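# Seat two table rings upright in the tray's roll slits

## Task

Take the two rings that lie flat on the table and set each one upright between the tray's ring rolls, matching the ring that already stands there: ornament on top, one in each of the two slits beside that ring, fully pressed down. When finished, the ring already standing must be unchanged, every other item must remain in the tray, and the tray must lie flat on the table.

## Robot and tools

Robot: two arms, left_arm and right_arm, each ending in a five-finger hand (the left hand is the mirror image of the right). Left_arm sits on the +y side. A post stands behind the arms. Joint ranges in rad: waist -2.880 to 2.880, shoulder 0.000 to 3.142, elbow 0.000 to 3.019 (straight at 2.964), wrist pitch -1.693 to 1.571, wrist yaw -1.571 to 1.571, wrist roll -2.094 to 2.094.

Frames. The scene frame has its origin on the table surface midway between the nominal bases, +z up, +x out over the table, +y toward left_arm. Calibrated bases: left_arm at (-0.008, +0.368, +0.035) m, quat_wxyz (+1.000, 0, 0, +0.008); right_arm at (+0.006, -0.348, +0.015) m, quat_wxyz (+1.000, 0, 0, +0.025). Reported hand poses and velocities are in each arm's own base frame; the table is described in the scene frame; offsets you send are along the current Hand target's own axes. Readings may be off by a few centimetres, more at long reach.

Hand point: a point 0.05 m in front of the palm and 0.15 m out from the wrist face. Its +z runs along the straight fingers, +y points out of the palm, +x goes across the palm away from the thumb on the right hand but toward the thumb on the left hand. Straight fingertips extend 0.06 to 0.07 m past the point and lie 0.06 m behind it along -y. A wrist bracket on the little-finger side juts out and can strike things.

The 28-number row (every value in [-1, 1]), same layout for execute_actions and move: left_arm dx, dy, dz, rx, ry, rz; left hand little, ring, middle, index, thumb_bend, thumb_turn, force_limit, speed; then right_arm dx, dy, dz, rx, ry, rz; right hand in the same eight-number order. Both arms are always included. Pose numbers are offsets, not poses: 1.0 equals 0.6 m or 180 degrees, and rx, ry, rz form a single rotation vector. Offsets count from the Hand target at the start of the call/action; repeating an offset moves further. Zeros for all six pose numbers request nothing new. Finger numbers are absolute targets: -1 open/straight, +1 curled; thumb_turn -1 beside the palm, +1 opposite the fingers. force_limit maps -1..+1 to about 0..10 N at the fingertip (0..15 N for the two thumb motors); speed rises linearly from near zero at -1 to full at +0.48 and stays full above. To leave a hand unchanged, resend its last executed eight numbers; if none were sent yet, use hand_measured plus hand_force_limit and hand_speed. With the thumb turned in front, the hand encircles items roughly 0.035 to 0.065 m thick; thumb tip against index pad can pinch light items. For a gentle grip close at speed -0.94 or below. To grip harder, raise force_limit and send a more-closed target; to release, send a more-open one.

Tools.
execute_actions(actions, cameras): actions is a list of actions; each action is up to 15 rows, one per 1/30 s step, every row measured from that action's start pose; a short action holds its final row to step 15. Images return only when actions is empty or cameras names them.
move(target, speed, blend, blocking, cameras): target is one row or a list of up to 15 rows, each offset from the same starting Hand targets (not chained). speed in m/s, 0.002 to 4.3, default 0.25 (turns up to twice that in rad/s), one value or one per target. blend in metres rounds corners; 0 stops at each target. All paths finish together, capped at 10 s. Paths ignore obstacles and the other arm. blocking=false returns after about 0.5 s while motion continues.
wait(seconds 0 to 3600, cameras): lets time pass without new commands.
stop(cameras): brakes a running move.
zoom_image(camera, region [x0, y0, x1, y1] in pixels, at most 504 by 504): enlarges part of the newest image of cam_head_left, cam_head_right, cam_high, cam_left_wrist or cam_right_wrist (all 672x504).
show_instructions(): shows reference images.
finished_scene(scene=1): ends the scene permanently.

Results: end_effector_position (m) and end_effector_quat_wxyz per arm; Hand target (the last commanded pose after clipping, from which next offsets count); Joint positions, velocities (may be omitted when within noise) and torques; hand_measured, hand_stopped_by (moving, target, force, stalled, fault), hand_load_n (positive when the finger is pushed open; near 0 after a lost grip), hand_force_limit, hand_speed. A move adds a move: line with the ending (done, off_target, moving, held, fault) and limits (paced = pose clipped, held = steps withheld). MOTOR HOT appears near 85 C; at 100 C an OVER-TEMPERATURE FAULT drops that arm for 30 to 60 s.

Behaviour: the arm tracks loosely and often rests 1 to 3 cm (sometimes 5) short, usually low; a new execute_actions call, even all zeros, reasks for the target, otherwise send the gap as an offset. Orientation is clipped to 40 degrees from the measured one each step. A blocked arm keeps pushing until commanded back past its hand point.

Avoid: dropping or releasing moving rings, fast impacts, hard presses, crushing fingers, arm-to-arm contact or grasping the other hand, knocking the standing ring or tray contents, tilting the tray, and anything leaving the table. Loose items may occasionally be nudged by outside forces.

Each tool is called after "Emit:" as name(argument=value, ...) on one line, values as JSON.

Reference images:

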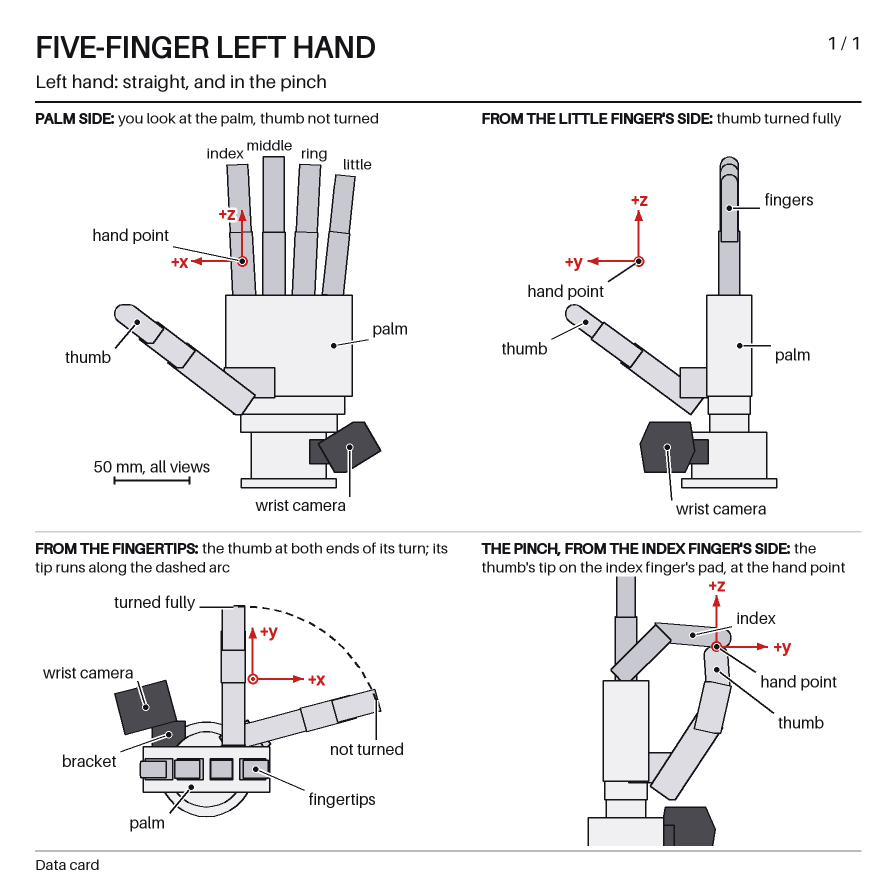

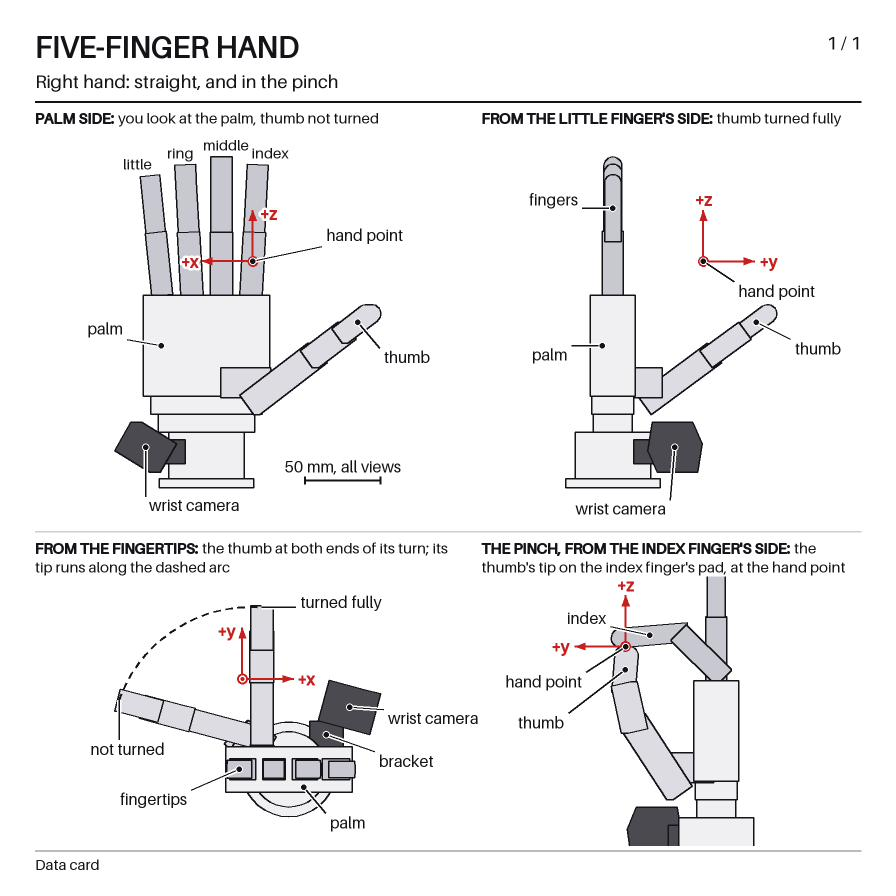

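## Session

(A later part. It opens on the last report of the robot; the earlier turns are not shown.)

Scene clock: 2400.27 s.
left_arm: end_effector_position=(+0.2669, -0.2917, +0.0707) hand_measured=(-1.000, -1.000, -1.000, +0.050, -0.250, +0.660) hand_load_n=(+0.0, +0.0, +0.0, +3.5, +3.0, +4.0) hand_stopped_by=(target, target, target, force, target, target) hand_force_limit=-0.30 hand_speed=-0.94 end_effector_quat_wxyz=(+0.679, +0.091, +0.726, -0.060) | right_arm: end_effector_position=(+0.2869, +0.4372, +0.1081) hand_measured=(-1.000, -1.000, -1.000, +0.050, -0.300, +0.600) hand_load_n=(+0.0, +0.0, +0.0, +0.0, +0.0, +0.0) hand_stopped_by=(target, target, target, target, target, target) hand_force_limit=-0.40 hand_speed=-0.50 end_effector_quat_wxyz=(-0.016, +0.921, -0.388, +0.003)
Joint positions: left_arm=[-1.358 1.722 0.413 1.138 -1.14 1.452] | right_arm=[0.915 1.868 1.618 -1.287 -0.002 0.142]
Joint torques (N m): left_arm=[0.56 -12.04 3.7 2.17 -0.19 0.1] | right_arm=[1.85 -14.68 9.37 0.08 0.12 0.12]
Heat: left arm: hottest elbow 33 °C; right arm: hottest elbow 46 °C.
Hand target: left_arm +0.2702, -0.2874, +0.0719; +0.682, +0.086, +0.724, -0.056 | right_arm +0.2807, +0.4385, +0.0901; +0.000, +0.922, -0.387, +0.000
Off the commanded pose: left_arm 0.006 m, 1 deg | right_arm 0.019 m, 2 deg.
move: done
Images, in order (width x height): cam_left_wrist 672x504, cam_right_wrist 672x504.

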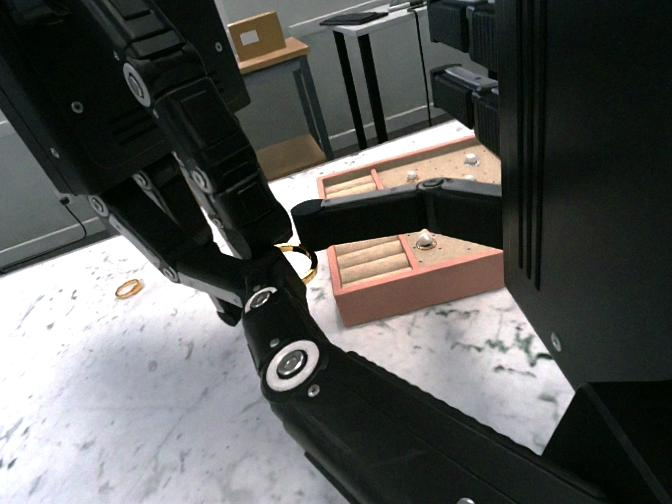

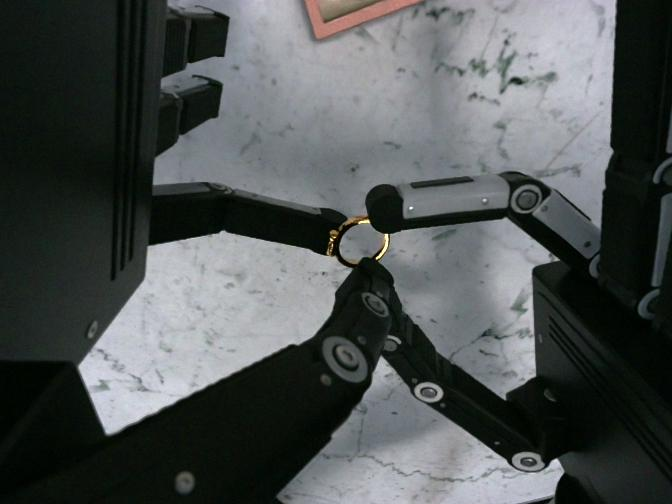

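Emit:
move(target=[[0,0,0,0,0,0,-1,-1,-1,0.145,-0.25,0.66,-0.3,-0.94,0,0,0,0,0,0,-1,-1,-1,0.05,-0.55,0.62,-0.4,-0.6],[0.0067,-0.0002,0.0004,0,0,0,-1,-1,-1,0.145,-0.25,0.66,-0.3,-0.94,0,0,0,0,0,0,-1,-1,-1,0.05,-0.55,0.62,-0.4,-0.6]], speed=[0.02,0.02], cameras=["cam_right_wrist","cam_left_wrist"])

Emit:
zoom_image(camera="cam_right_wrist", region=[300, 170, 460, 330])

Scene clock: 2408.90 s.
left_arm: end_effector_position=(+0.2671, -0.2924, +0.0709) hand_measured=(-1.000, -1.000, -1.000, +0.050, -0.250, +0.660) hand_load_n=(+0.0, +0.0, -0.5, +4.0, +2.5, +0.0) hand_stopped_by=(target, target, target, force, target, target) hand_force_limit=-0.30 hand_speed=-0.94 end_effector_quat_wxyz=(+0.681, +0.086, +0.724, -0.065) | right_arm: end_effector_position=(+0.2888, +0.4387, +0.1074) hand_measured=(-1.000, -1.000, -1.000, +0.050, -0.550, +0.620) hand_load_n=(+0.0, +0.0, +0.0, +0.0, +0.0, +0.0) hand_stopped_by=(target, target, target, target, target, target) hand_force_limit=-0.40 hand_speed=-0.60 end_effector_quat_wxyz=(-0.020, +0.921, -0.389, +0.006)
Joint positions: left_arm=[-1.358 1.729 0.413 1.161 -1.14 1.454] | right_arm=[0.915 1.869 1.618 -1.278 0.001 0.143]
Joint torques (N m): left_arm=[0.67 -10.81 3.88 1.77 -0.14 0.08] | right_arm=[1.55 -14.97 9.39 -0.23 -0.04 0.09]
Heat: left arm: hottest elbow 32 °C; right arm: hottest elbow 46 °C.
Hand target: left_arm +0.2702, -0.2874, +0.0679; +0.682, +0.086, +0.724, -0.056 | right_arm +0.2807, +0.4385, +0.0900; +0.000, +0.922, -0.387, +0.000
Off the commanded pose: left_arm 0.007 m, 1 deg | right_arm 0.019 m, 2 deg.
move: done
Images, in order (width x height): cam_left_wrist 672x504, cam_right_wrist 672x504.

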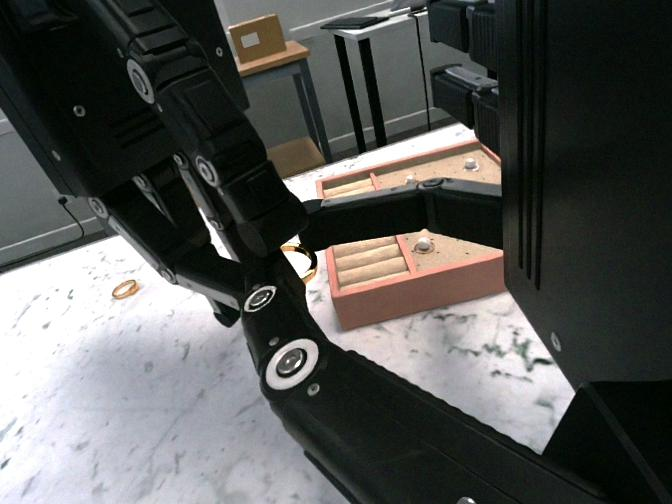

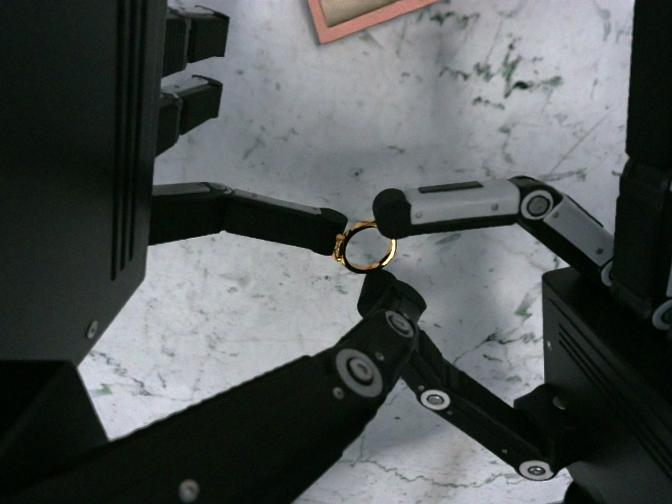

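Scaled by 3.150.

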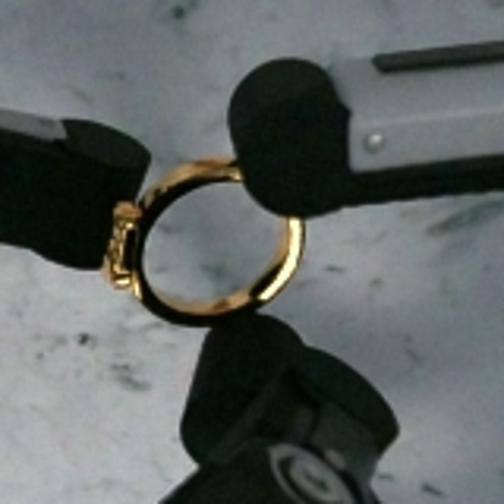

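Emit:
move(target=[[0,0,0,0,0,0,-1,-1,-1,0.145,-0.25,0.66,-0.3,-0.94,0,0,0,0,0,0,-1,-1,-1,0.05,-0.55,0.78,-0.4,-0.6],[0,0,0,0,0,0,-1,-1,-1,0.145,-0.25,0.66,-0.3,-0.94,0,0,0,0,0,0,-1,-1,-1,0.05,-0.35,0.78,-0.6,-0.8]], speed=[0.02,0.02], cameras=["cam_right_wrist"])

Emit:
zoom_image(camera="cam_right_wrist", region=[300, 170, 460, 330])

Scene clock: 2415.20 s.
left_arm: end_effector_position=(+0.2671, -0.2924, +0.0709) hand_measured=(-1.000, -1.000, -1.000, +0.050, -0.250, +0.660) hand_load_n=(+0.0, +0.0, +0.0, +4.0, +3.0, +0.0) hand_stopped_by=(target, target, target, force, target, target) hand_force_limit=-0.30 hand_speed=-0.94 end_effector_quat_wxyz=(+0.681, +0.086, +0.724, -0.065) | right_arm: end_effector_position=(+0.2888, +0.4387, +0.1074) hand_measured=(-1.000, -1.000, -1.000, +0.050, -0.350, +0.780) hand_load_n=(+0.0, +0.0, +0.0, +0.0, +0.0, +0.0) hand_stopped_by=(target, target, target, target, target, target) hand_force_limit=-0.60 hand_speed=-0.80 end_effector_quat_wxyz=(-0.020, +0.921, -0.389, +0.006)
Joint positions: left_arm=[-1.358 1.729 0.413 1.161 -1.14 1.455] | right_arm=[0.915 1.869 1.618 -1.278 0.001 0.143]
Joint torques (N m): left_arm=[0.21 -10.23 3.67 1.92 -0.12 0.05] | right_arm=[1.44 -15.15 9.48 -0.23 0.01 0.09]
Heat: left arm: hottest elbow 32 °C; right arm: hottest elbow 45 °C.
Hand target: left_arm +0.2702, -0.2874, +0.0679; +0.682, +0.086, +0.724, -0.056 | right_arm +0.2807, +0.4385, +0.0900; +0.000, +0.922, -0.387, +0.000
Off the commanded pose: left_arm 0.007 m, 1 deg | right_arm 0.019 m, 2 deg.
move: done; target 2's new numbers were sent with right_arm's hand 0.019 m and 2 deg from that target

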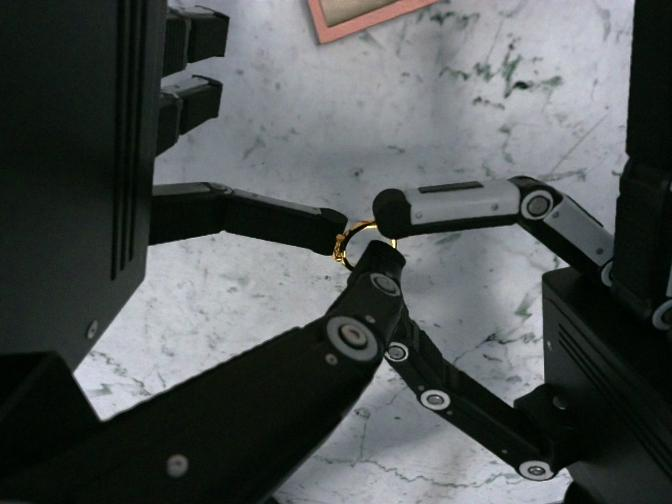

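Scaled by 3.150.

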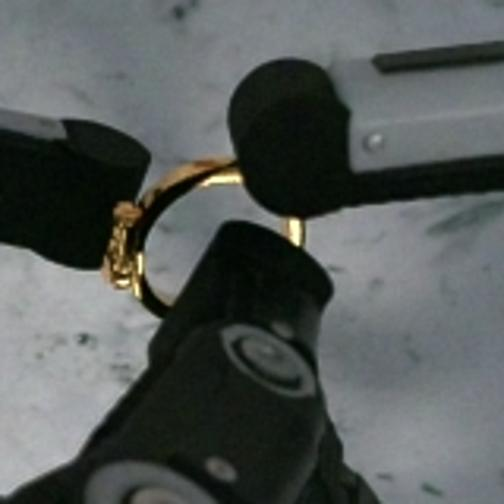

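Emit:
move(target=[[0,0.0073,0.0027,0,0,0,-1,-1,-1,0.145,-0.25,0.66,-0.3,-0.94,0,0,0,0,0,0,-1,-1,-1,0.05,-0.35,0.78,-0.6,-0.8]], speed=[0.02], cameras=["cam_right_wrist"])

Emit:
zoom_image(camera="cam_right_wrist", region=[300, 170, 460, 330])

Scene clock: 2419.10 s.
left_arm: end_effector_position=(+0.2699, -0.2890, +0.0709) hand_measured=(-1.000, -1.000, -1.000, +0.050, -0.250, +0.660) hand_load_n=(+0.0, +0.0, +0.0, +3.5, +3.0, +0.0) hand_stopped_by=(target, target, target, force, target, target) hand_force_limit=-0.30 hand_speed=-0.94 end_effector_quat_wxyz=(+0.681, +0.084, +0.724, -0.064) | right_arm: end_effector_position=(+0.2888, +0.4387, +0.1074) hand_measured=(-1.000, -1.000, -1.000, +0.050, -0.350, +0.780) hand_load_n=(+0.0, +0.0, +0.0, +0.0, +0.0, +0.0) hand_stopped_by=(target, target, target, target, target, target) hand_force_limit=-0.60 hand_speed=-0.80 end_effector_quat_wxyz=(-0.020, +0.921, -0.389, +0.006)
Joint positions: left_arm=[-1.348 1.729 0.408 1.171 -1.134 1.458] | right_arm=[0.915 1.869 1.618 -1.278 0.001 0.143]
Joint torques (N m): left_arm=[-0.03 -11.22 3.52 1.77 -0.03 0.08] | right_arm=[1.55 -15.15 9.48 -0.13 -0.02 0.11]
Heat: left arm: hottest elbow 32 °C; right arm: hottest elbow 45 °C.
Hand target: left_arm +0.2727, -0.2833, +0.0679; +0.682, +0.086, +0.724, -0.056 | right_arm +0.2807, +0.4385, +0.0900; +0.000, +0.922, -0.387, +0.000
Off the commanded pose: left_arm 0.007 m, 1 deg | right_arm 0.019 m, 2 deg.
move: done

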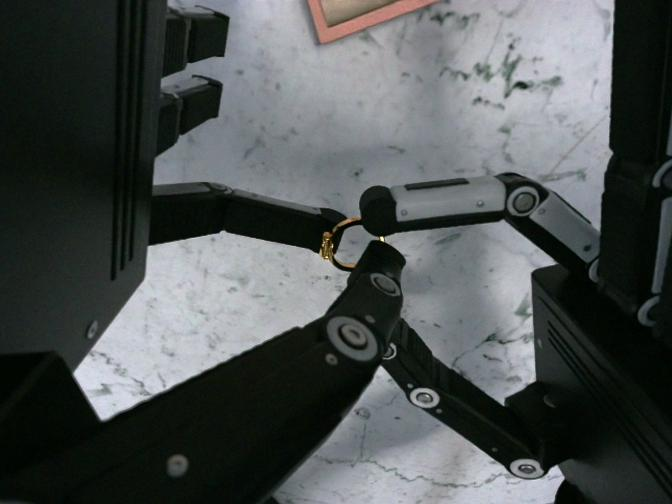

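Scaled by 3.150.

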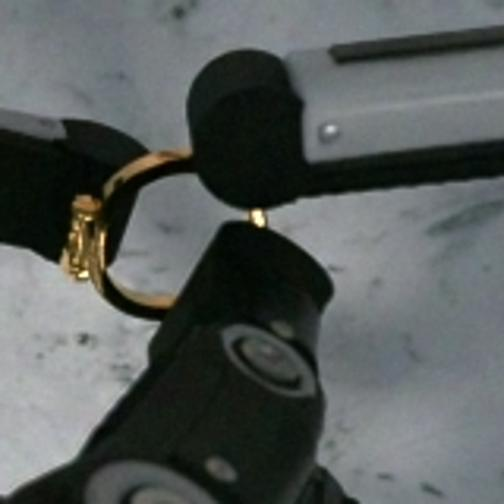

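Emit:
move(target=[[0,0,0,0,0,0,-1,-1,-1,0.145,-0.25,0.66,-0.3,-0.94,0,0,0,0,0,0,-1,-1,-1,0.05,-0.17,0.74,-0.8,-0.85]], cameras=["cam_right_wrist"])

Emit:
zoom_image(camera="cam_right_wrist", region=[300, 170, 460, 330])

Scene clock: 2424.90 s.
left_arm: end_effector_position=(+0.2699, -0.2890, +0.0710) hand_measured=(-1.000, -1.000, -1.000, +0.050, -0.250, +0.660) hand_load_n=(+0.0, +0.0, +0.0, +4.0, +2.5, +0.0) hand_stopped_by=(target, target, target, force, target, target) hand_force_limit=-0.30 hand_speed=-0.94 end_effector_quat_wxyz=(+0.682, +0.085, +0.724, -0.064) | right_arm: end_effector_position=(+0.2888, +0.4387, +0.1074) hand_measured=(-1.000, -1.000, -1.000, +0.050, -0.170, +0.740) hand_load_n=(+0.0, +0.0, +0.0, +0.5, +0.0, +0.0) hand_stopped_by=(target, target, target, target, target, target) hand_force_limit=-0.80 hand_speed=-0.85 end_effector_quat_wxyz=(-0.020, +0.921, -0.389, +0.006)
Joint positions: left_arm=[-1.348 1.729 0.408 1.172 -1.134 1.458] | right_arm=[0.915 1.869 1.618 -1.278 0.001 0.143]
Joint torques (N m): left_arm=[0.5 -11.63 3.28 2.17 0.03 0.13] | right_arm=[1.55 -15.03 9.29 -0.16 -0.03 0.1]
Heat: left arm: hottest elbow 32 °C; right arm: hottest elbow 45 °C.
Hand target: left_arm +0.2727, -0.2833, +0.0679; +0.682, +0.086, +0.724, -0.056 | right_arm +0.2807, +0.4385, +0.0900; +0.000, +0.922, -0.387, +0.000
Off the commanded pose: left_arm 0.007 m, 1 deg | right_arm 0.019 m, 2 deg.
move: done

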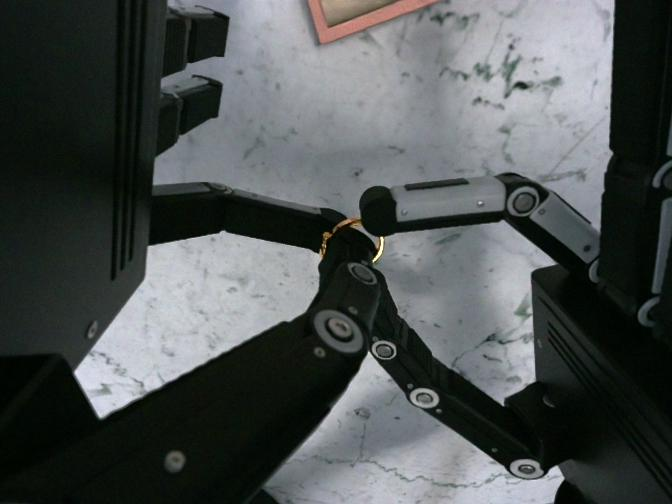

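Scaled by 3.150.

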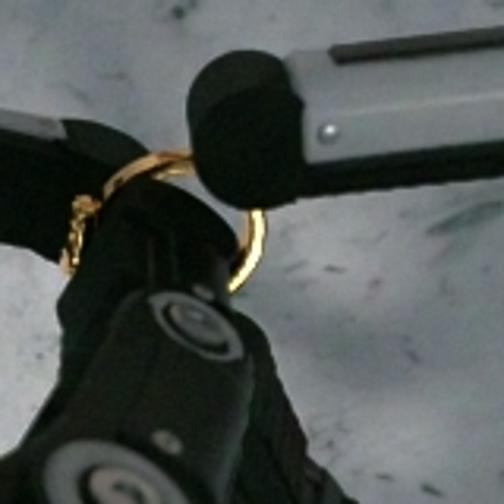

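Emit:
move(target=[[0,0,0,0,0,0,-1,-1,-1,0.145,-0.25,0.66,-0.3,-0.94,0,0,0,0,0,0,-1,-1,-1,0.05,-0.07,0.7,-0.8,-0.92]], cameras=["cam_right_wrist"])

Emit:
zoom_image(camera="cam_right_wrist", region=[290, 180, 410, 300])

Scene clock: 2427.17 s.
left_arm: end_effector_position=(+0.2699, -0.2890, +0.0710) hand_measured=(-1.000, -1.000, -1.000, +0.050, -0.250, +0.660) hand_load_n=(+0.0, +0.0, +0.0, +4.0, +3.0, +0.0) hand_stopped_by=(target, target, target, force, target, target) hand_force_limit=-0.30 hand_speed=-0.94 end_effector_quat_wxyz=(+0.682, +0.085, +0.724, -0.064) | right_arm: end_effector_position=(+0.2888, +0.4387, +0.1074) hand_measured=(-1.000, -1.000, -1.000, +0.050, -0.070, +0.700) hand_load_n=(+0.0, +0.0, +0.0, +0.0, +0.0, +0.0) hand_stopped_by=(target, target, target, target, target, target) hand_force_limit=-0.80 hand_speed=-0.92 end_effector_quat_wxyz=(-0.020, +0.921, -0.389, +0.006)
Joint positions: left_arm=[-1.348 1.729 0.408 1.172 -1.134 1.458] | right_arm=[0.915 1.869 1.618 -1.278 0.001 0.143]
Joint torques (N m): left_arm=[0.15 -11.46 3.32 1.87 0.03 0.07] | right_arm=[1.55 -15.15 9.4 -0.28 0.01 0.12]
Heat: left arm: hottest elbow 32 °C; right arm: hottest elbow 45 °C.
Hand target: left_arm +0.2727, -0.2833, +0.0679; +0.682, +0.086, +0.724, -0.056 | right_arm +0.2807, +0.4385, +0.0900; +0.000, +0.922, -0.387, +0.000
Off the commanded pose: left_arm 0.007 m, 1 deg | right_arm 0.019 m, 2 deg.
move: done

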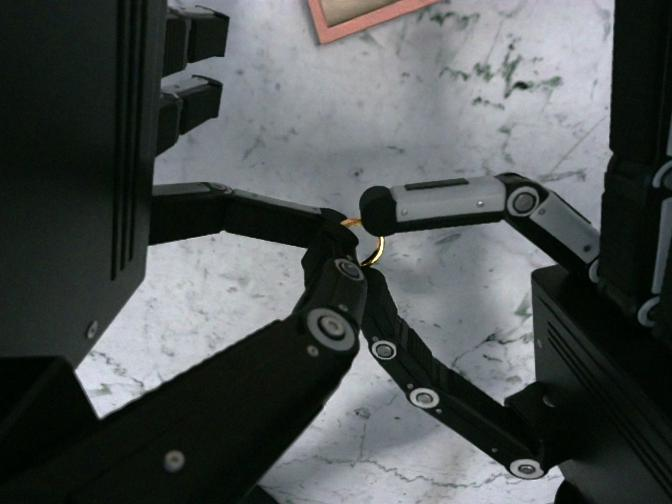

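Scaled by 4.200.

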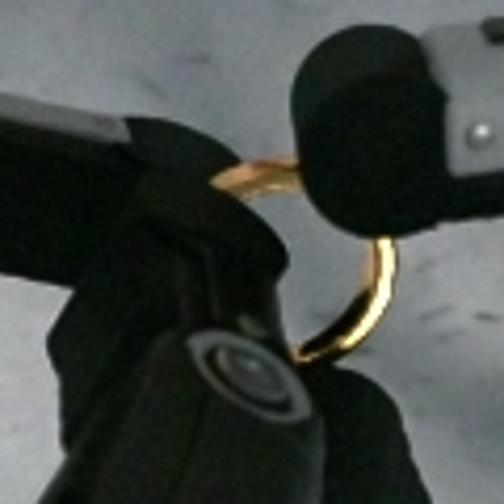

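Emit:
move(target=[[0,0,0,0,0,0,-1,-1,-1,0.145,-0.25,0.66,-0.3,-0.94,0,0,0,0,0,0,-1,-1,-1,0.13,-0.07,0.7,-0.75,-0.94]], cameras=["cam_right_wrist"])

Emit:
zoom_image(camera="cam_right_wrist", region=[290, 180, 410, 300])

Scene clock: 2429.10 s.
left_arm: end_effector_position=(+0.2699, -0.2890, +0.0710) hand_measured=(-1.000, -1.000, -1.000, +0.050, -0.250, +0.660) hand_load_n=(+0.0, +0.0, +0.0, +4.0, +2.5, +0.0) hand_stopped_by=(target, target, target, force, target, target) hand_force_limit=-0.30 hand_speed=-0.94 end_effector_quat_wxyz=(+0.682, +0.085, +0.724, -0.064) | right_arm: end_effector_position=(+0.2888, +0.4387, +0.1074) hand_measured=(-1.000, -1.000, -1.000, +0.130, -0.070, +0.700) hand_load_n=(+0.0, +0.0, +0.0, +0.0, +0.0, +0.0) hand_stopped_by=(target, target, target, target, target, target) hand_force_limit=-0.75 hand_speed=-0.94 end_effector_quat_wxyz=(-0.020, +0.921, -0.389, +0.006)
Joint positions: left_arm=[-1.348 1.729 0.408 1.172 -1.134 1.458] | right_arm=[0.915 1.869 1.618 -1.278 0.001 0.143]
Joint torques (N m): left_arm=[0.15 -11.16 3.37 1.96 0.05 0.11] | right_arm=[1.32 -15.09 9.39 -0.18 0 0.09]
Heat: left arm: hottest elbow 32 °C; right arm: hottest elbow 45 °C.
Hand target: left_arm +0.2727, -0.2833, +0.0679; +0.682, +0.086, +0.724, -0.056 | right_arm +0.2807, +0.4385, +0.0900; +0.000, +0.922, -0.387, +0.000
Off the commanded pose: left_arm 0.007 m, 1 deg | right_arm 0.019 m, 2 deg.
move: done

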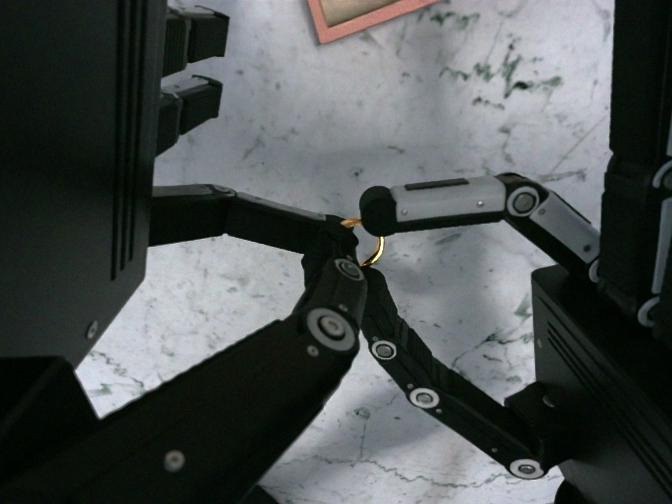

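Scaled by 4.200.

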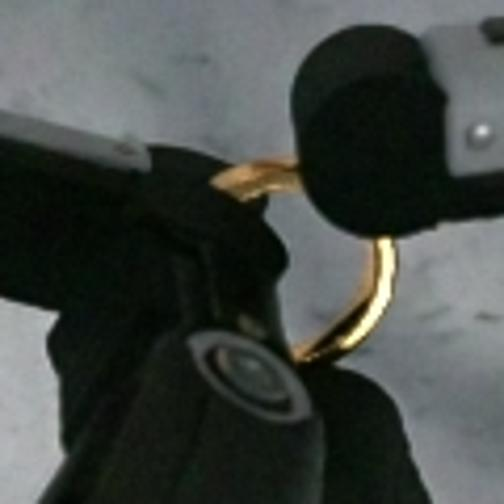

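Emit:
move(target=[[0,0,0,0,0,0,-1,-1,-1,0.145,-0.25,0.66,-0.3,-0.94,0,0,0,0,0,0,-1,-1,-1,0.13,0.0,0.68,-0.8,-0.94],[0,0,0,0,0,0,-1,-1,-1,0.145,-0.25,0.66,-0.3,-0.94,0,0,0,0,0,0,-1,-1,-1,0.19,0.0,0.68,-0.75,-0.94]], cameras=["cam_right_wrist"])

Emit:
zoom_image(camera="cam_right_wrist", region=[290, 180, 410, 300])

Scene clock: 2432.73 s.
left_arm: end_effector_position=(+0.2699, -0.2890, +0.0710) hand_measured=(-1.000, -1.000, -1.000, +0.050, -0.250, +0.660) hand_load_n=(+0.0, +0.0, +0.0, +4.0, +2.5, +0.0) hand_stopped_by=(target, target, target, force, target, target) hand_force_limit=-0.30 hand_speed=-0.94 end_effector_quat_wxyz=(+0.682, +0.085, +0.724, -0.064) | right_arm: end_effector_position=(+0.2888, +0.4387, +0.1074) hand_measured=(-1.000, -1.000, -1.000, +0.140, +0.000, +0.680) hand_load_n=(+0.0, +0.0, +0.0, +1.5, +0.5, -0.5) hand_stopped_by=(target, target, target, force, target, target) hand_force_limit=-0.75 hand_speed=-0.94 end_effector_quat_wxyz=(-0.020, +0.921, -0.389, +0.006)
Joint positions: left_arm=[-1.348 1.729 0.408 1.172 -1.134 1.458] | right_arm=[0.915 1.869 1.618 -1.278 0.001 0.143]
Joint torques (N m): left_arm=[-0.03 -11.28 3.33 2.03 0.02 0.06] | right_arm=[1.44 -15.38 9.5 -0.29 -0.03 0.13]
Heat: left arm: hottest elbow 32 °C; right arm: hottest elbow 45 °C.
Hand target: left_arm +0.2726, -0.2833, +0.0679; +0.682, +0.086, +0.724, -0.056 | right_arm +0.2807, +0.4385, +0.0900; +0.000, +0.922, -0.387, +0.000
Off the commanded pose: left_arm 0.007 m, 1 deg | right_arm 0.019 m, 2 deg.
move: done; target 2's new numbers were sent with right_arm's hand 0.019 m and 2 deg from that target

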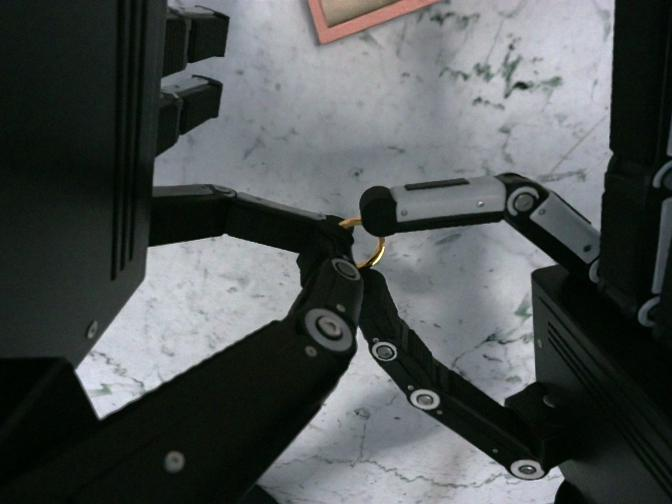

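Scaled by 4.200.

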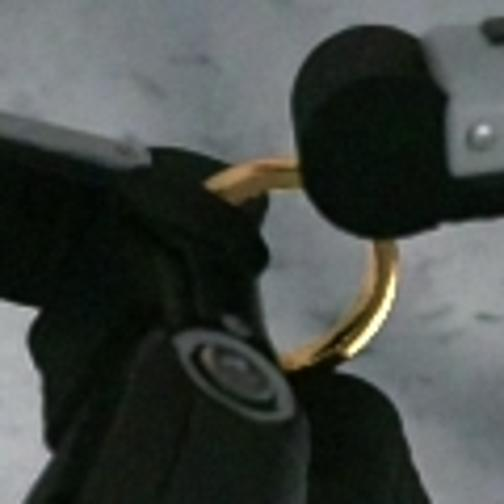

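Emit:
move(target=[[0,0,0,0,0,0,-1,-1,-1,0.145,-0.25,0.66,-0.3,-0.94,0,0,0,0,0,0,-1,-1,-1,0.2,0.0,0.68,-0.45,-0.94]], cameras=["cam_right_wrist"])

Emit:
zoom_image(camera="cam_right_wrist", region=[290, 180, 410, 300])

Scene clock: 2435.80 s.
left_arm: end_effector_position=(+0.2699, -0.2891, +0.0710) hand_measured=(-1.000, -1.000, -1.000, +0.050, -0.250, +0.660) hand_load_n=(+0.0, +0.0, +0.0, +3.5, +2.0, +0.0) hand_stopped_by=(target, target, target, force, target, target) hand_force_limit=-0.30 hand_speed=-0.94 end_effector_quat_wxyz=(+0.682, +0.085, +0.724, -0.064) | right_arm: end_effector_position=(+0.2888, +0.4387, +0.1074) hand_measured=(-1.000, -1.000, -1.000, +0.150, +0.000, +0.680) hand_load_n=(+0.0, +0.0, +0.0, +3.5, +0.5, -0.5) hand_stopped_by=(target, target, target, force, target, target) hand_force_limit=-0.45 hand_speed=-0.94 end_effector_quat_wxyz=(-0.020, +0.921, -0.389, +0.006)
Joint positions: left_arm=[-1.348 1.729 0.408 1.172 -1.134 1.459] | right_arm=[0.915 1.869 1.618 -1.278 0.001 0.143]
Joint torques (N m): left_arm=[0.38 -10.75 3.28 1.87 -0.02 0.16] | right_arm=[1.26 -15.09 9.29 -0.21 0.01 0.09]
Heat: left arm: hottest elbow 32 °C; right arm: hottest elbow 45 °C.
Hand target: left_arm +0.2727, -0.2834, +0.0679; +0.682, +0.086, +0.724, -0.056 | right_arm +0.2807, +0.4385, +0.0900; +0.000, +0.922, -0.387, +0.000
Off the commanded pose: left_arm 0.007 m, 1 deg | right_arm 0.019 m, 2 deg.
move: done

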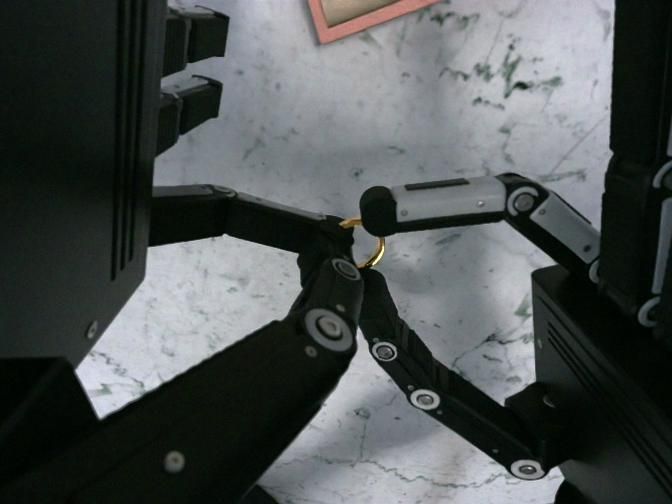

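Scaled by 4.200.

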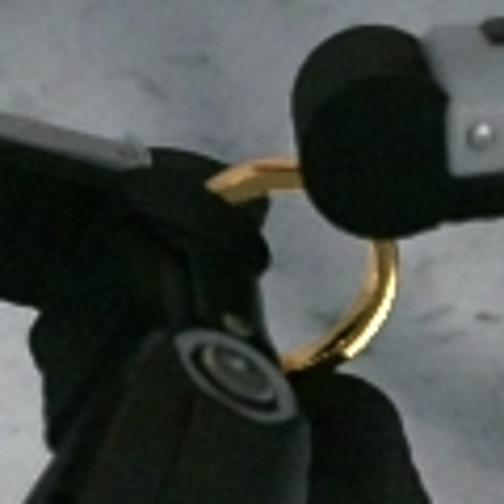

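Emit:
move(target=[[0,0,0,0,0,0,-1,-1,-1,-0.02,-0.25,0.66,-0.3,-0.9,0,0,0,0,0,0,-1,-1,-1,0.2,0.0,0.68,-0.45,-0.94]], cameras=["cam_right_wrist"])

Emit:
zoom_image(camera="cam_right_wrist", region=[290, 180, 410, 300])

Scene clock: 2437.40 s.
left_arm: end_effector_position=(+0.2699, -0.2891, +0.0710) hand_measured=(-1.000, -1.000, -1.000, -0.020, -0.250, +0.660) hand_load_n=(+0.0, +0.0, +0.0, +0.0, +0.0, +0.0) hand_stopped_by=(target, target, target, target, target, target) hand_force_limit=-0.30 hand_speed=-0.90 end_effector_quat_wxyz=(+0.682, +0.085, +0.724, -0.064) | right_arm: end_effector_position=(+0.2888, +0.4387, +0.1074) hand_measured=(-1.000, -1.000, -1.000, +0.150, +0.000, +0.680) hand_load_n=(+0.0, +0.0, +0.0, +3.0, +0.5, -0.5) hand_stopped_by=(target, target, target, force, target, target) hand_force_limit=-0.45 hand_speed=-0.94 end_effector_quat_wxyz=(-0.020, +0.921, -0.389, +0.006)
Joint positions: left_arm=[-1.348 1.729 0.408 1.172 -1.134 1.459] | right_arm=[0.915 1.869 1.618 -1.278 0.001 0.143]
Joint torques (N m): left_arm=[0.67 -11.05 3.43 1.94 0.03 0.11] | right_arm=[1.67 -14.97 9.47 -0.12 0 0.13]
Heat: left arm: hottest elbow 32 °C; right arm: hottest elbow 45 °C.
Hand target: left_arm +0.2727, -0.2834, +0.0679; +0.682, +0.086, +0.724, -0.056 | right_arm +0.2807, +0.4385, +0.0900; +0.000, +0.922, -0.387, +0.000
Off the commanded pose: left_arm 0.007 m, 1 deg | right_arm 0.019 m, 2 deg.
move: done

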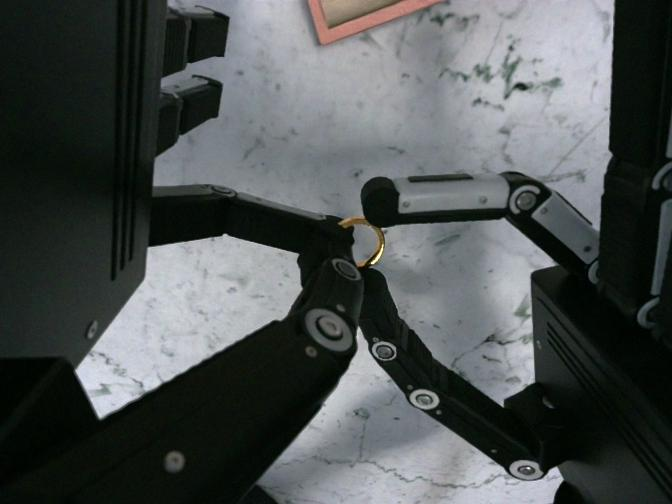

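Scaled by 4.200.

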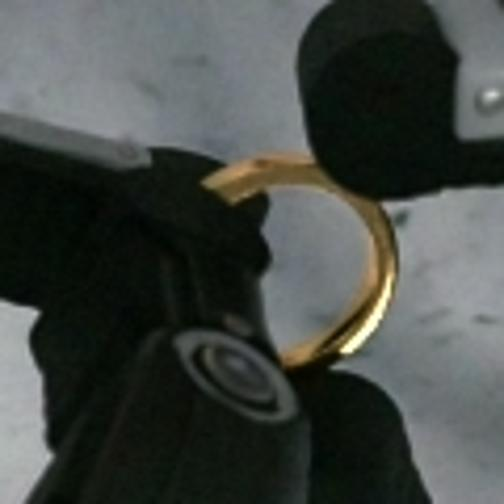

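Emit:
move(target=[[0,0,0,0,0,0,-1,-1,-1,-0.1,-0.29,0.66,-0.3,-0.9,0,0,0,0,0,0,-1,-1,-1,0.2,0.0,0.68,-0.45,-0.94],[0,-0.1237,-0.0493,0,0,0,-1,-1,-1,-0.1,-0.29,0.66,-0.3,-0.9,0,0,0,0,0,0,-1,-1,-1,0.2,0.0,0.68,-0.45,-0.94]], speed=[0.02,0.04], cameras=["cam_right_wrist","cam_high"])

Emit:
zoom_image(camera="cam_right_wrist", region=[290, 180, 410, 300])

Scene clock: 2443.00 s.
left_arm: end_effector_position=(+0.2314, -0.3371, +0.0680) hand_measured=(-1.000, -1.000, -1.000, -0.100, -0.290, +0.660) hand_load_n=(+0.0, +0.0, +0.0, +0.0, +0.0, +0.0) hand_stopped_by=(target, target, target, target, target, target) hand_force_limit=-0.30 hand_speed=-0.90 end_effector_quat_wxyz=(+0.682, +0.089, +0.724, -0.048) | right_arm: end_effector_position=(+0.2888, +0.4387, +0.1074) hand_measured=(-1.000, -1.000, -1.000, +0.150, +0.000, +0.680) hand_load_n=(+0.0, +0.0, +0.0, +3.5, +0.0, +0.5) hand_stopped_by=(target, target, target, force, target, target) hand_force_limit=-0.45 hand_speed=-0.94 end_effector_quat_wxyz=(-0.020, +0.921, -0.389, +0.006)
Joint positions: left_arm=[-1.484 1.78 0.537 1.013 -1.284 1.402] | right_arm=[0.915 1.869 1.618 -1.278 0.001 0.143]
Joint torques (N m): left_arm=[-2.55 -12.57 7.08 0.85 -0.22 -0.08] | right_arm=[1.49 -15.21 9.32 -0.14 -0.03 0.09]
Heat: left arm: hottest elbow 32 °C; right arm: hottest elbow 45 °C.
Hand target: left_arm +0.2287, -0.3502, +0.0671; +0.682, +0.086, +0.724, -0.056 | right_arm +0.2807, +0.4385, +0.0900; +0.000, +0.922, -0.387, +0.000
Off the commanded pose: left_arm 0.013 m, 1 deg | right_arm 0.019 m, 2 deg.
move: off_target (left_arm)
Images, in order (width x height): cam_high 672x504, cam_right_wrist 672x504.

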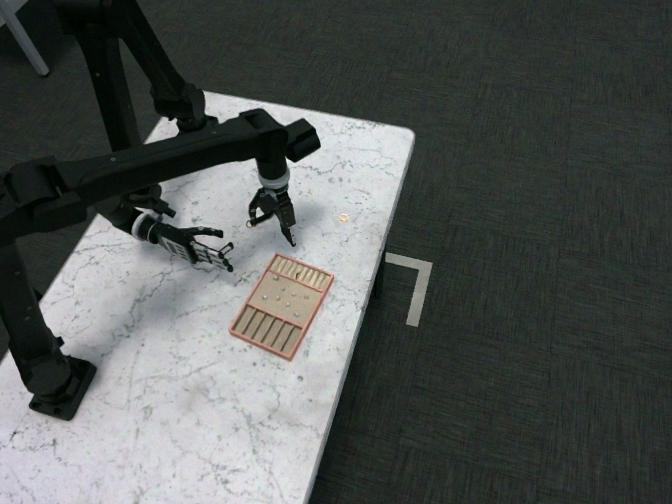

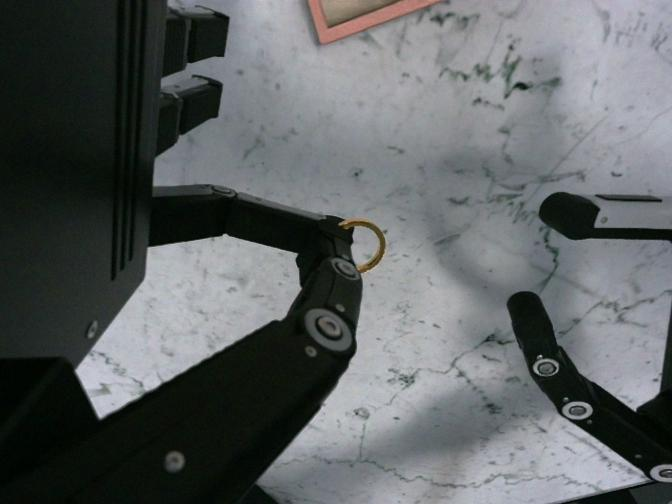

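Scaled by 4.200.

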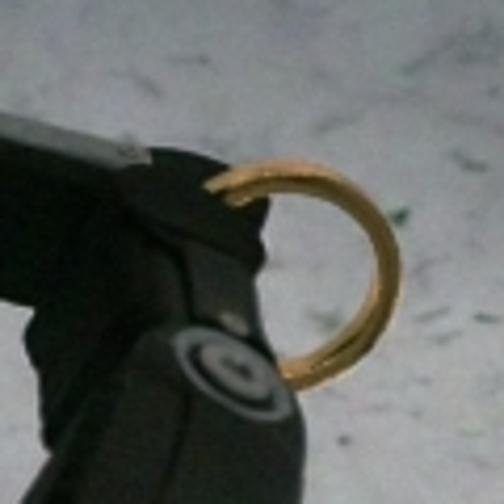

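Emit:
move(target=[[0,0,0,0,0,0,-1,-1,-1,-0.1,-0.29,0.66,-0.3,-0.9,0,0,0,0,0,0,-1,-1,-1,0.22,0.0,0.68,-0.33,-0.94],[0,0,0,0,0,0,-1,-1,-1,-0.1,-0.29,0.66,-0.3,-0.9,-0.0155,-0.083,-0.2167,0,0,0,-1,-1,-1,0.22,0.0,0.68,-0.33,-0.94]], speed=[0.05,0.08], cameras=["cam_right_wrist","cam_high"])

Emit:
zoom_image(camera="cam_right_wrist", region=[290, 180, 410, 300])

Scene clock: 2452.50 s.
left_arm: end_effector_position=(+0.2314, -0.3371, +0.0679) hand_measured=(-1.000, -1.000, -1.000, -0.100, -0.290, +0.660) hand_load_n=(+0.0, +0.0, +0.0, +0.0, +0.0, +0.5) hand_stopped_by=(target, target, target, target, target, target) hand_force_limit=-0.30 hand_speed=-0.90 end_effector_quat_wxyz=(+0.682, +0.088, +0.724, -0.049) | right_arm: end_effector_position=(+0.3087, +0.4660, +0.2219) hand_measured=(-1.000, -1.000, -1.000, +0.154, +0.000, +0.680) hand_load_n=(+0.0, +0.0, +0.0, +4.0, +0.0, +0.0) hand_stopped_by=(target, target, target, force, target, target) hand_force_limit=-0.33 hand_speed=-0.94 end_effector_quat_wxyz=(+0.003, +0.922, -0.388, +0.000)
Joint positions: left_arm=[-1.484 1.78 0.537 1.013 -1.284 1.4] | right_arm=[0.917 1.978 2.079 -1.677 0.001 0.143]
Joint torques (N m): left_arm=[-1.55 -13.1 7.3 0.62 -0.19 -0.1] | right_arm=[1.49 -17.32 14.82 -0.38 -0.01 0.11]
Heat: left arm: hottest elbow 32 °C; right arm: hottest elbow 45 °C.
Hand target: left_arm +0.2287, -0.3502, +0.0671; +0.682, +0.086, +0.724, -0.056 | right_arm +0.3097, +0.4800, +0.2199; +0.000, +0.922, -0.387, +0.000
Off the commanded pose: left_arm 0.013 m, 1 deg | right_arm 0.014 m, 0 deg.
move: off_target (right_arm)
Images, in order (width x height): cam_high 672x504, cam_right_wrist 672x504.

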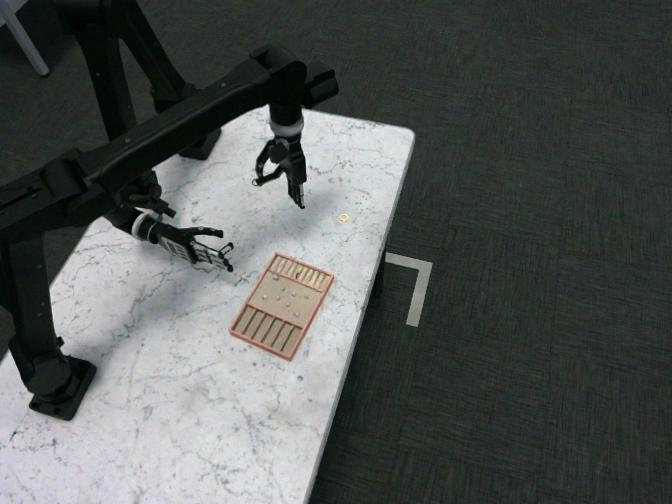

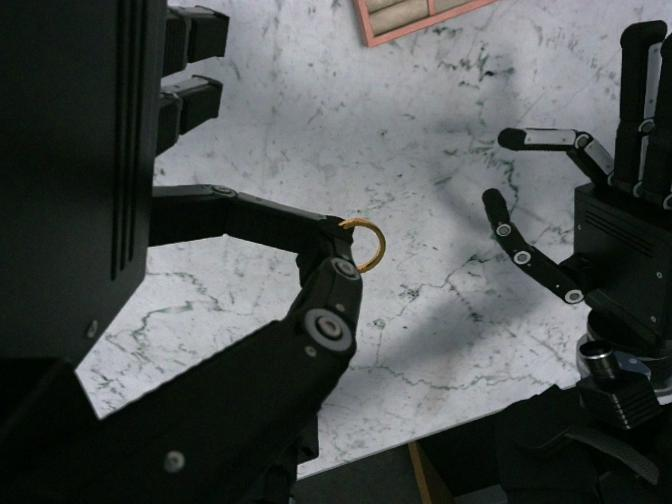

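Scaled by 4.200.

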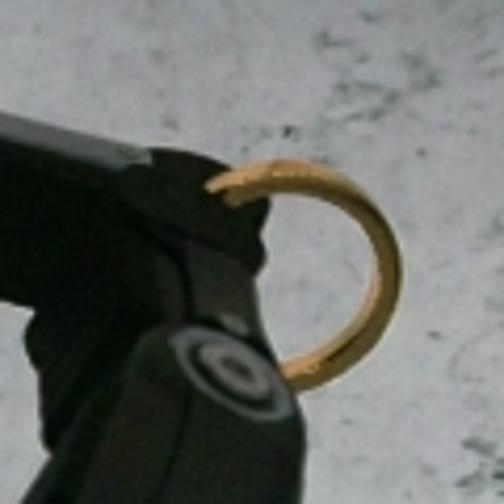

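Emit:
move(target=[[0,0,0,0,0,0,-1,-1,-1,-0.1,-0.29,0.66,-0.3,-0.9,0.3453,0.0378,-0.0333,0,0,0,-1,-1,-1,0.22,0.0,0.68,-0.33,-0.94]], speed=[0.1], cameras=["cam_right_wrist","cam_high"])

Scene clock: 2459.50 s.
left_arm: end_effector_position=(+0.2314, -0.3371, +0.0679) hand_measured=(-1.000, -1.000, -1.000, -0.100, -0.290, +0.660) hand_load_n=(+0.0, +0.0, +0.0, +0.0, +0.0, +0.0) hand_stopped_by=(target, target, target, target, target, target) hand_force_limit=-0.30 hand_speed=-0.90 end_effector_quat_wxyz=(+0.682, +0.088, +0.724, -0.049) | right_arm: end_effector_position=(+0.4369, +0.3183, +0.2342) hand_measured=(-1.000, -1.000, -1.000, +0.154, +0.000, +0.680) hand_load_n=(+0.0, +0.0, +0.0, +4.0, +0.0, +0.0) hand_stopped_by=(target, target, target, force, target, target) hand_force_limit=-0.33 hand_speed=-0.94 end_effector_quat_wxyz=(+0.003, +0.921, -0.389, -0.001)
Joint positions: left_arm=[-1.484 1.78 0.537 1.013 -1.284 1.4] | right_arm=[0.594 1.958 2.079 -1.699 0.001 -0.177]
Joint torques (N m): left_arm=[-2.02 -12.69 7.28 0.64 -0.18 -0.08] | right_arm=[0.26 -19.02 11.73 -0.44 0.01 -0.11]
Heat: left arm: hottest elbow 32 °C; right arm: hottest elbow 46 °C.
Hand target: left_arm +0.2287, -0.3502, +0.0671; +0.682, +0.086, +0.724, -0.056 | right_arm +0.4388, +0.3164, +0.2399; +0.000, +0.922, -0.387, +0.000
Off the commanded pose: left_arm 0.013 m, 1 deg | right_arm 0.006 m, 1 deg.
joint sent to its limit (right arm) — joint 4 (wrist pitch), lower limit. The joint targets still meet the commanded pose.
move: done
Images, in order (width x height): cam_high 672x504, cam_right_wrist 672x504.

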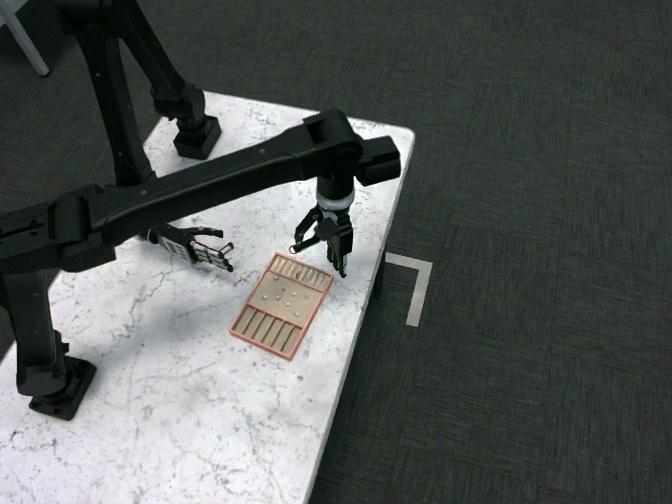

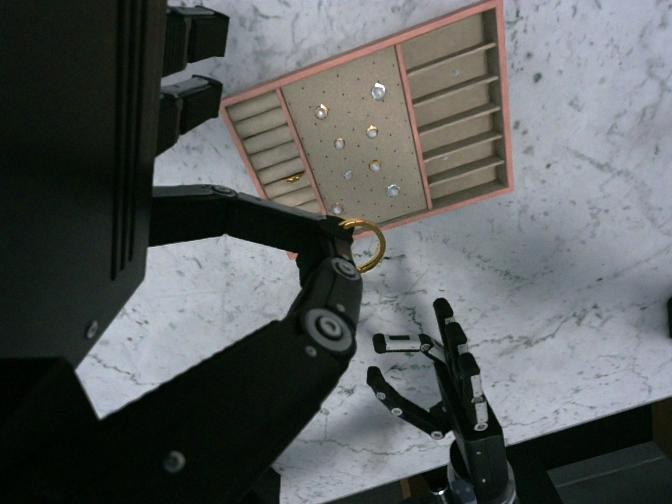

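Emit:
move(target=[[-0.1397,0.2983,0.1763,0.1025,-0.0036,0.0066,-1,-1,-1,-0.1,-0.29,0.66,-0.3,-0.9,0,0,0,0,0,0,-1,-1,-1,0.22,0.0,0.68,-0.33,-0.94],[-0.0852,0.6613,0.0485,0.1025,-0.0036,0.0066,-1,-1,-1,-0.1,-0.29,0.66,-0.3,-0.9,0,0,0,0,0,0,-1,-1,-1,0.22,0.0,0.68,-0.33,-0.94]], speed=[0.15,0.2], blend=[0.03,0], cameras=["cam_high"])

Scene clock: 2465.70 s.
left_arm: end_effector_position=(+0.3328, +0.0229, +0.1220) hand_measured=(-1.000, -1.000, -1.000, -0.100, -0.290, +0.660) hand_load_n=(+0.0, +0.0, +0.0, +0.0, +0.5, +0.0) hand_stopped_by=(target, target, target, target, target, target) hand_force_limit=-0.30 hand_speed=-0.90 end_effector_quat_wxyz=(+0.660, +0.198, +0.703, -0.174) | right_arm: end_effector_position=(+0.4370, +0.3183, +0.2342) hand_measured=(-1.000, -1.000, -1.000, +0.154, +0.000, +0.680) hand_load_n=(+0.0, +0.0, +0.0, +4.0, +0.0, +0.0) hand_stopped_by=(target, target, target, force, target, target) hand_force_limit=-0.33 hand_speed=-0.94 end_effector_quat_wxyz=(+0.003, +0.921, -0.389, -0.001)
Joint positions: left_arm=[0.464 0.872 0.011 0.736 0.993 1.693] | right_arm=[0.594 1.958 2.079 -1.699 0.001 -0.178]
Joint torques (N m): left_arm=[0.62 -0.91 10.24 0.99 0.19 0.16] | right_arm=[0.26 -19.37 11.81 -0.4 0.06 -0.09]
Heat: left arm: hottest elbow 33 °C; right arm: hottest elbow 46 °C.
Hand target: left_arm +0.3400, +0.0300, +0.1304; +0.664, +0.201, +0.701, -0.165 | right_arm +0.4388, +0.3163, +0.2399; +0.000, +0.922, -0.386, +0.000
Off the commanded pose: left_arm 0.013 m, 1 deg | right_arm 0.006 m, 0 deg.
joint sent to its limit (right arm) — joint 4 (wrist pitch), lower limit. The joint targets still meet the commanded pose.
move: off_target (left_arm)

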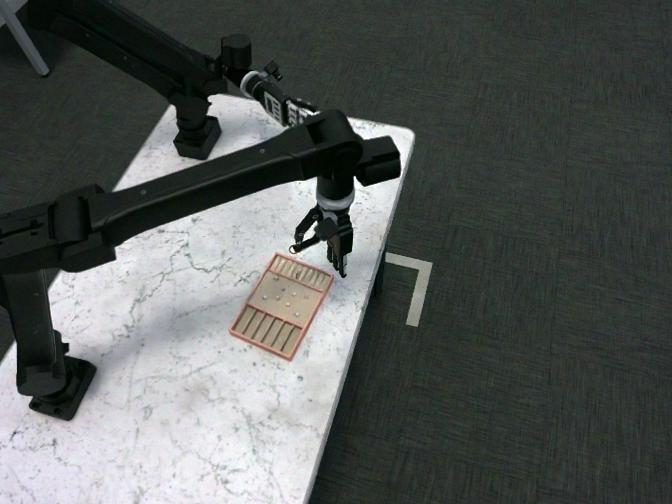

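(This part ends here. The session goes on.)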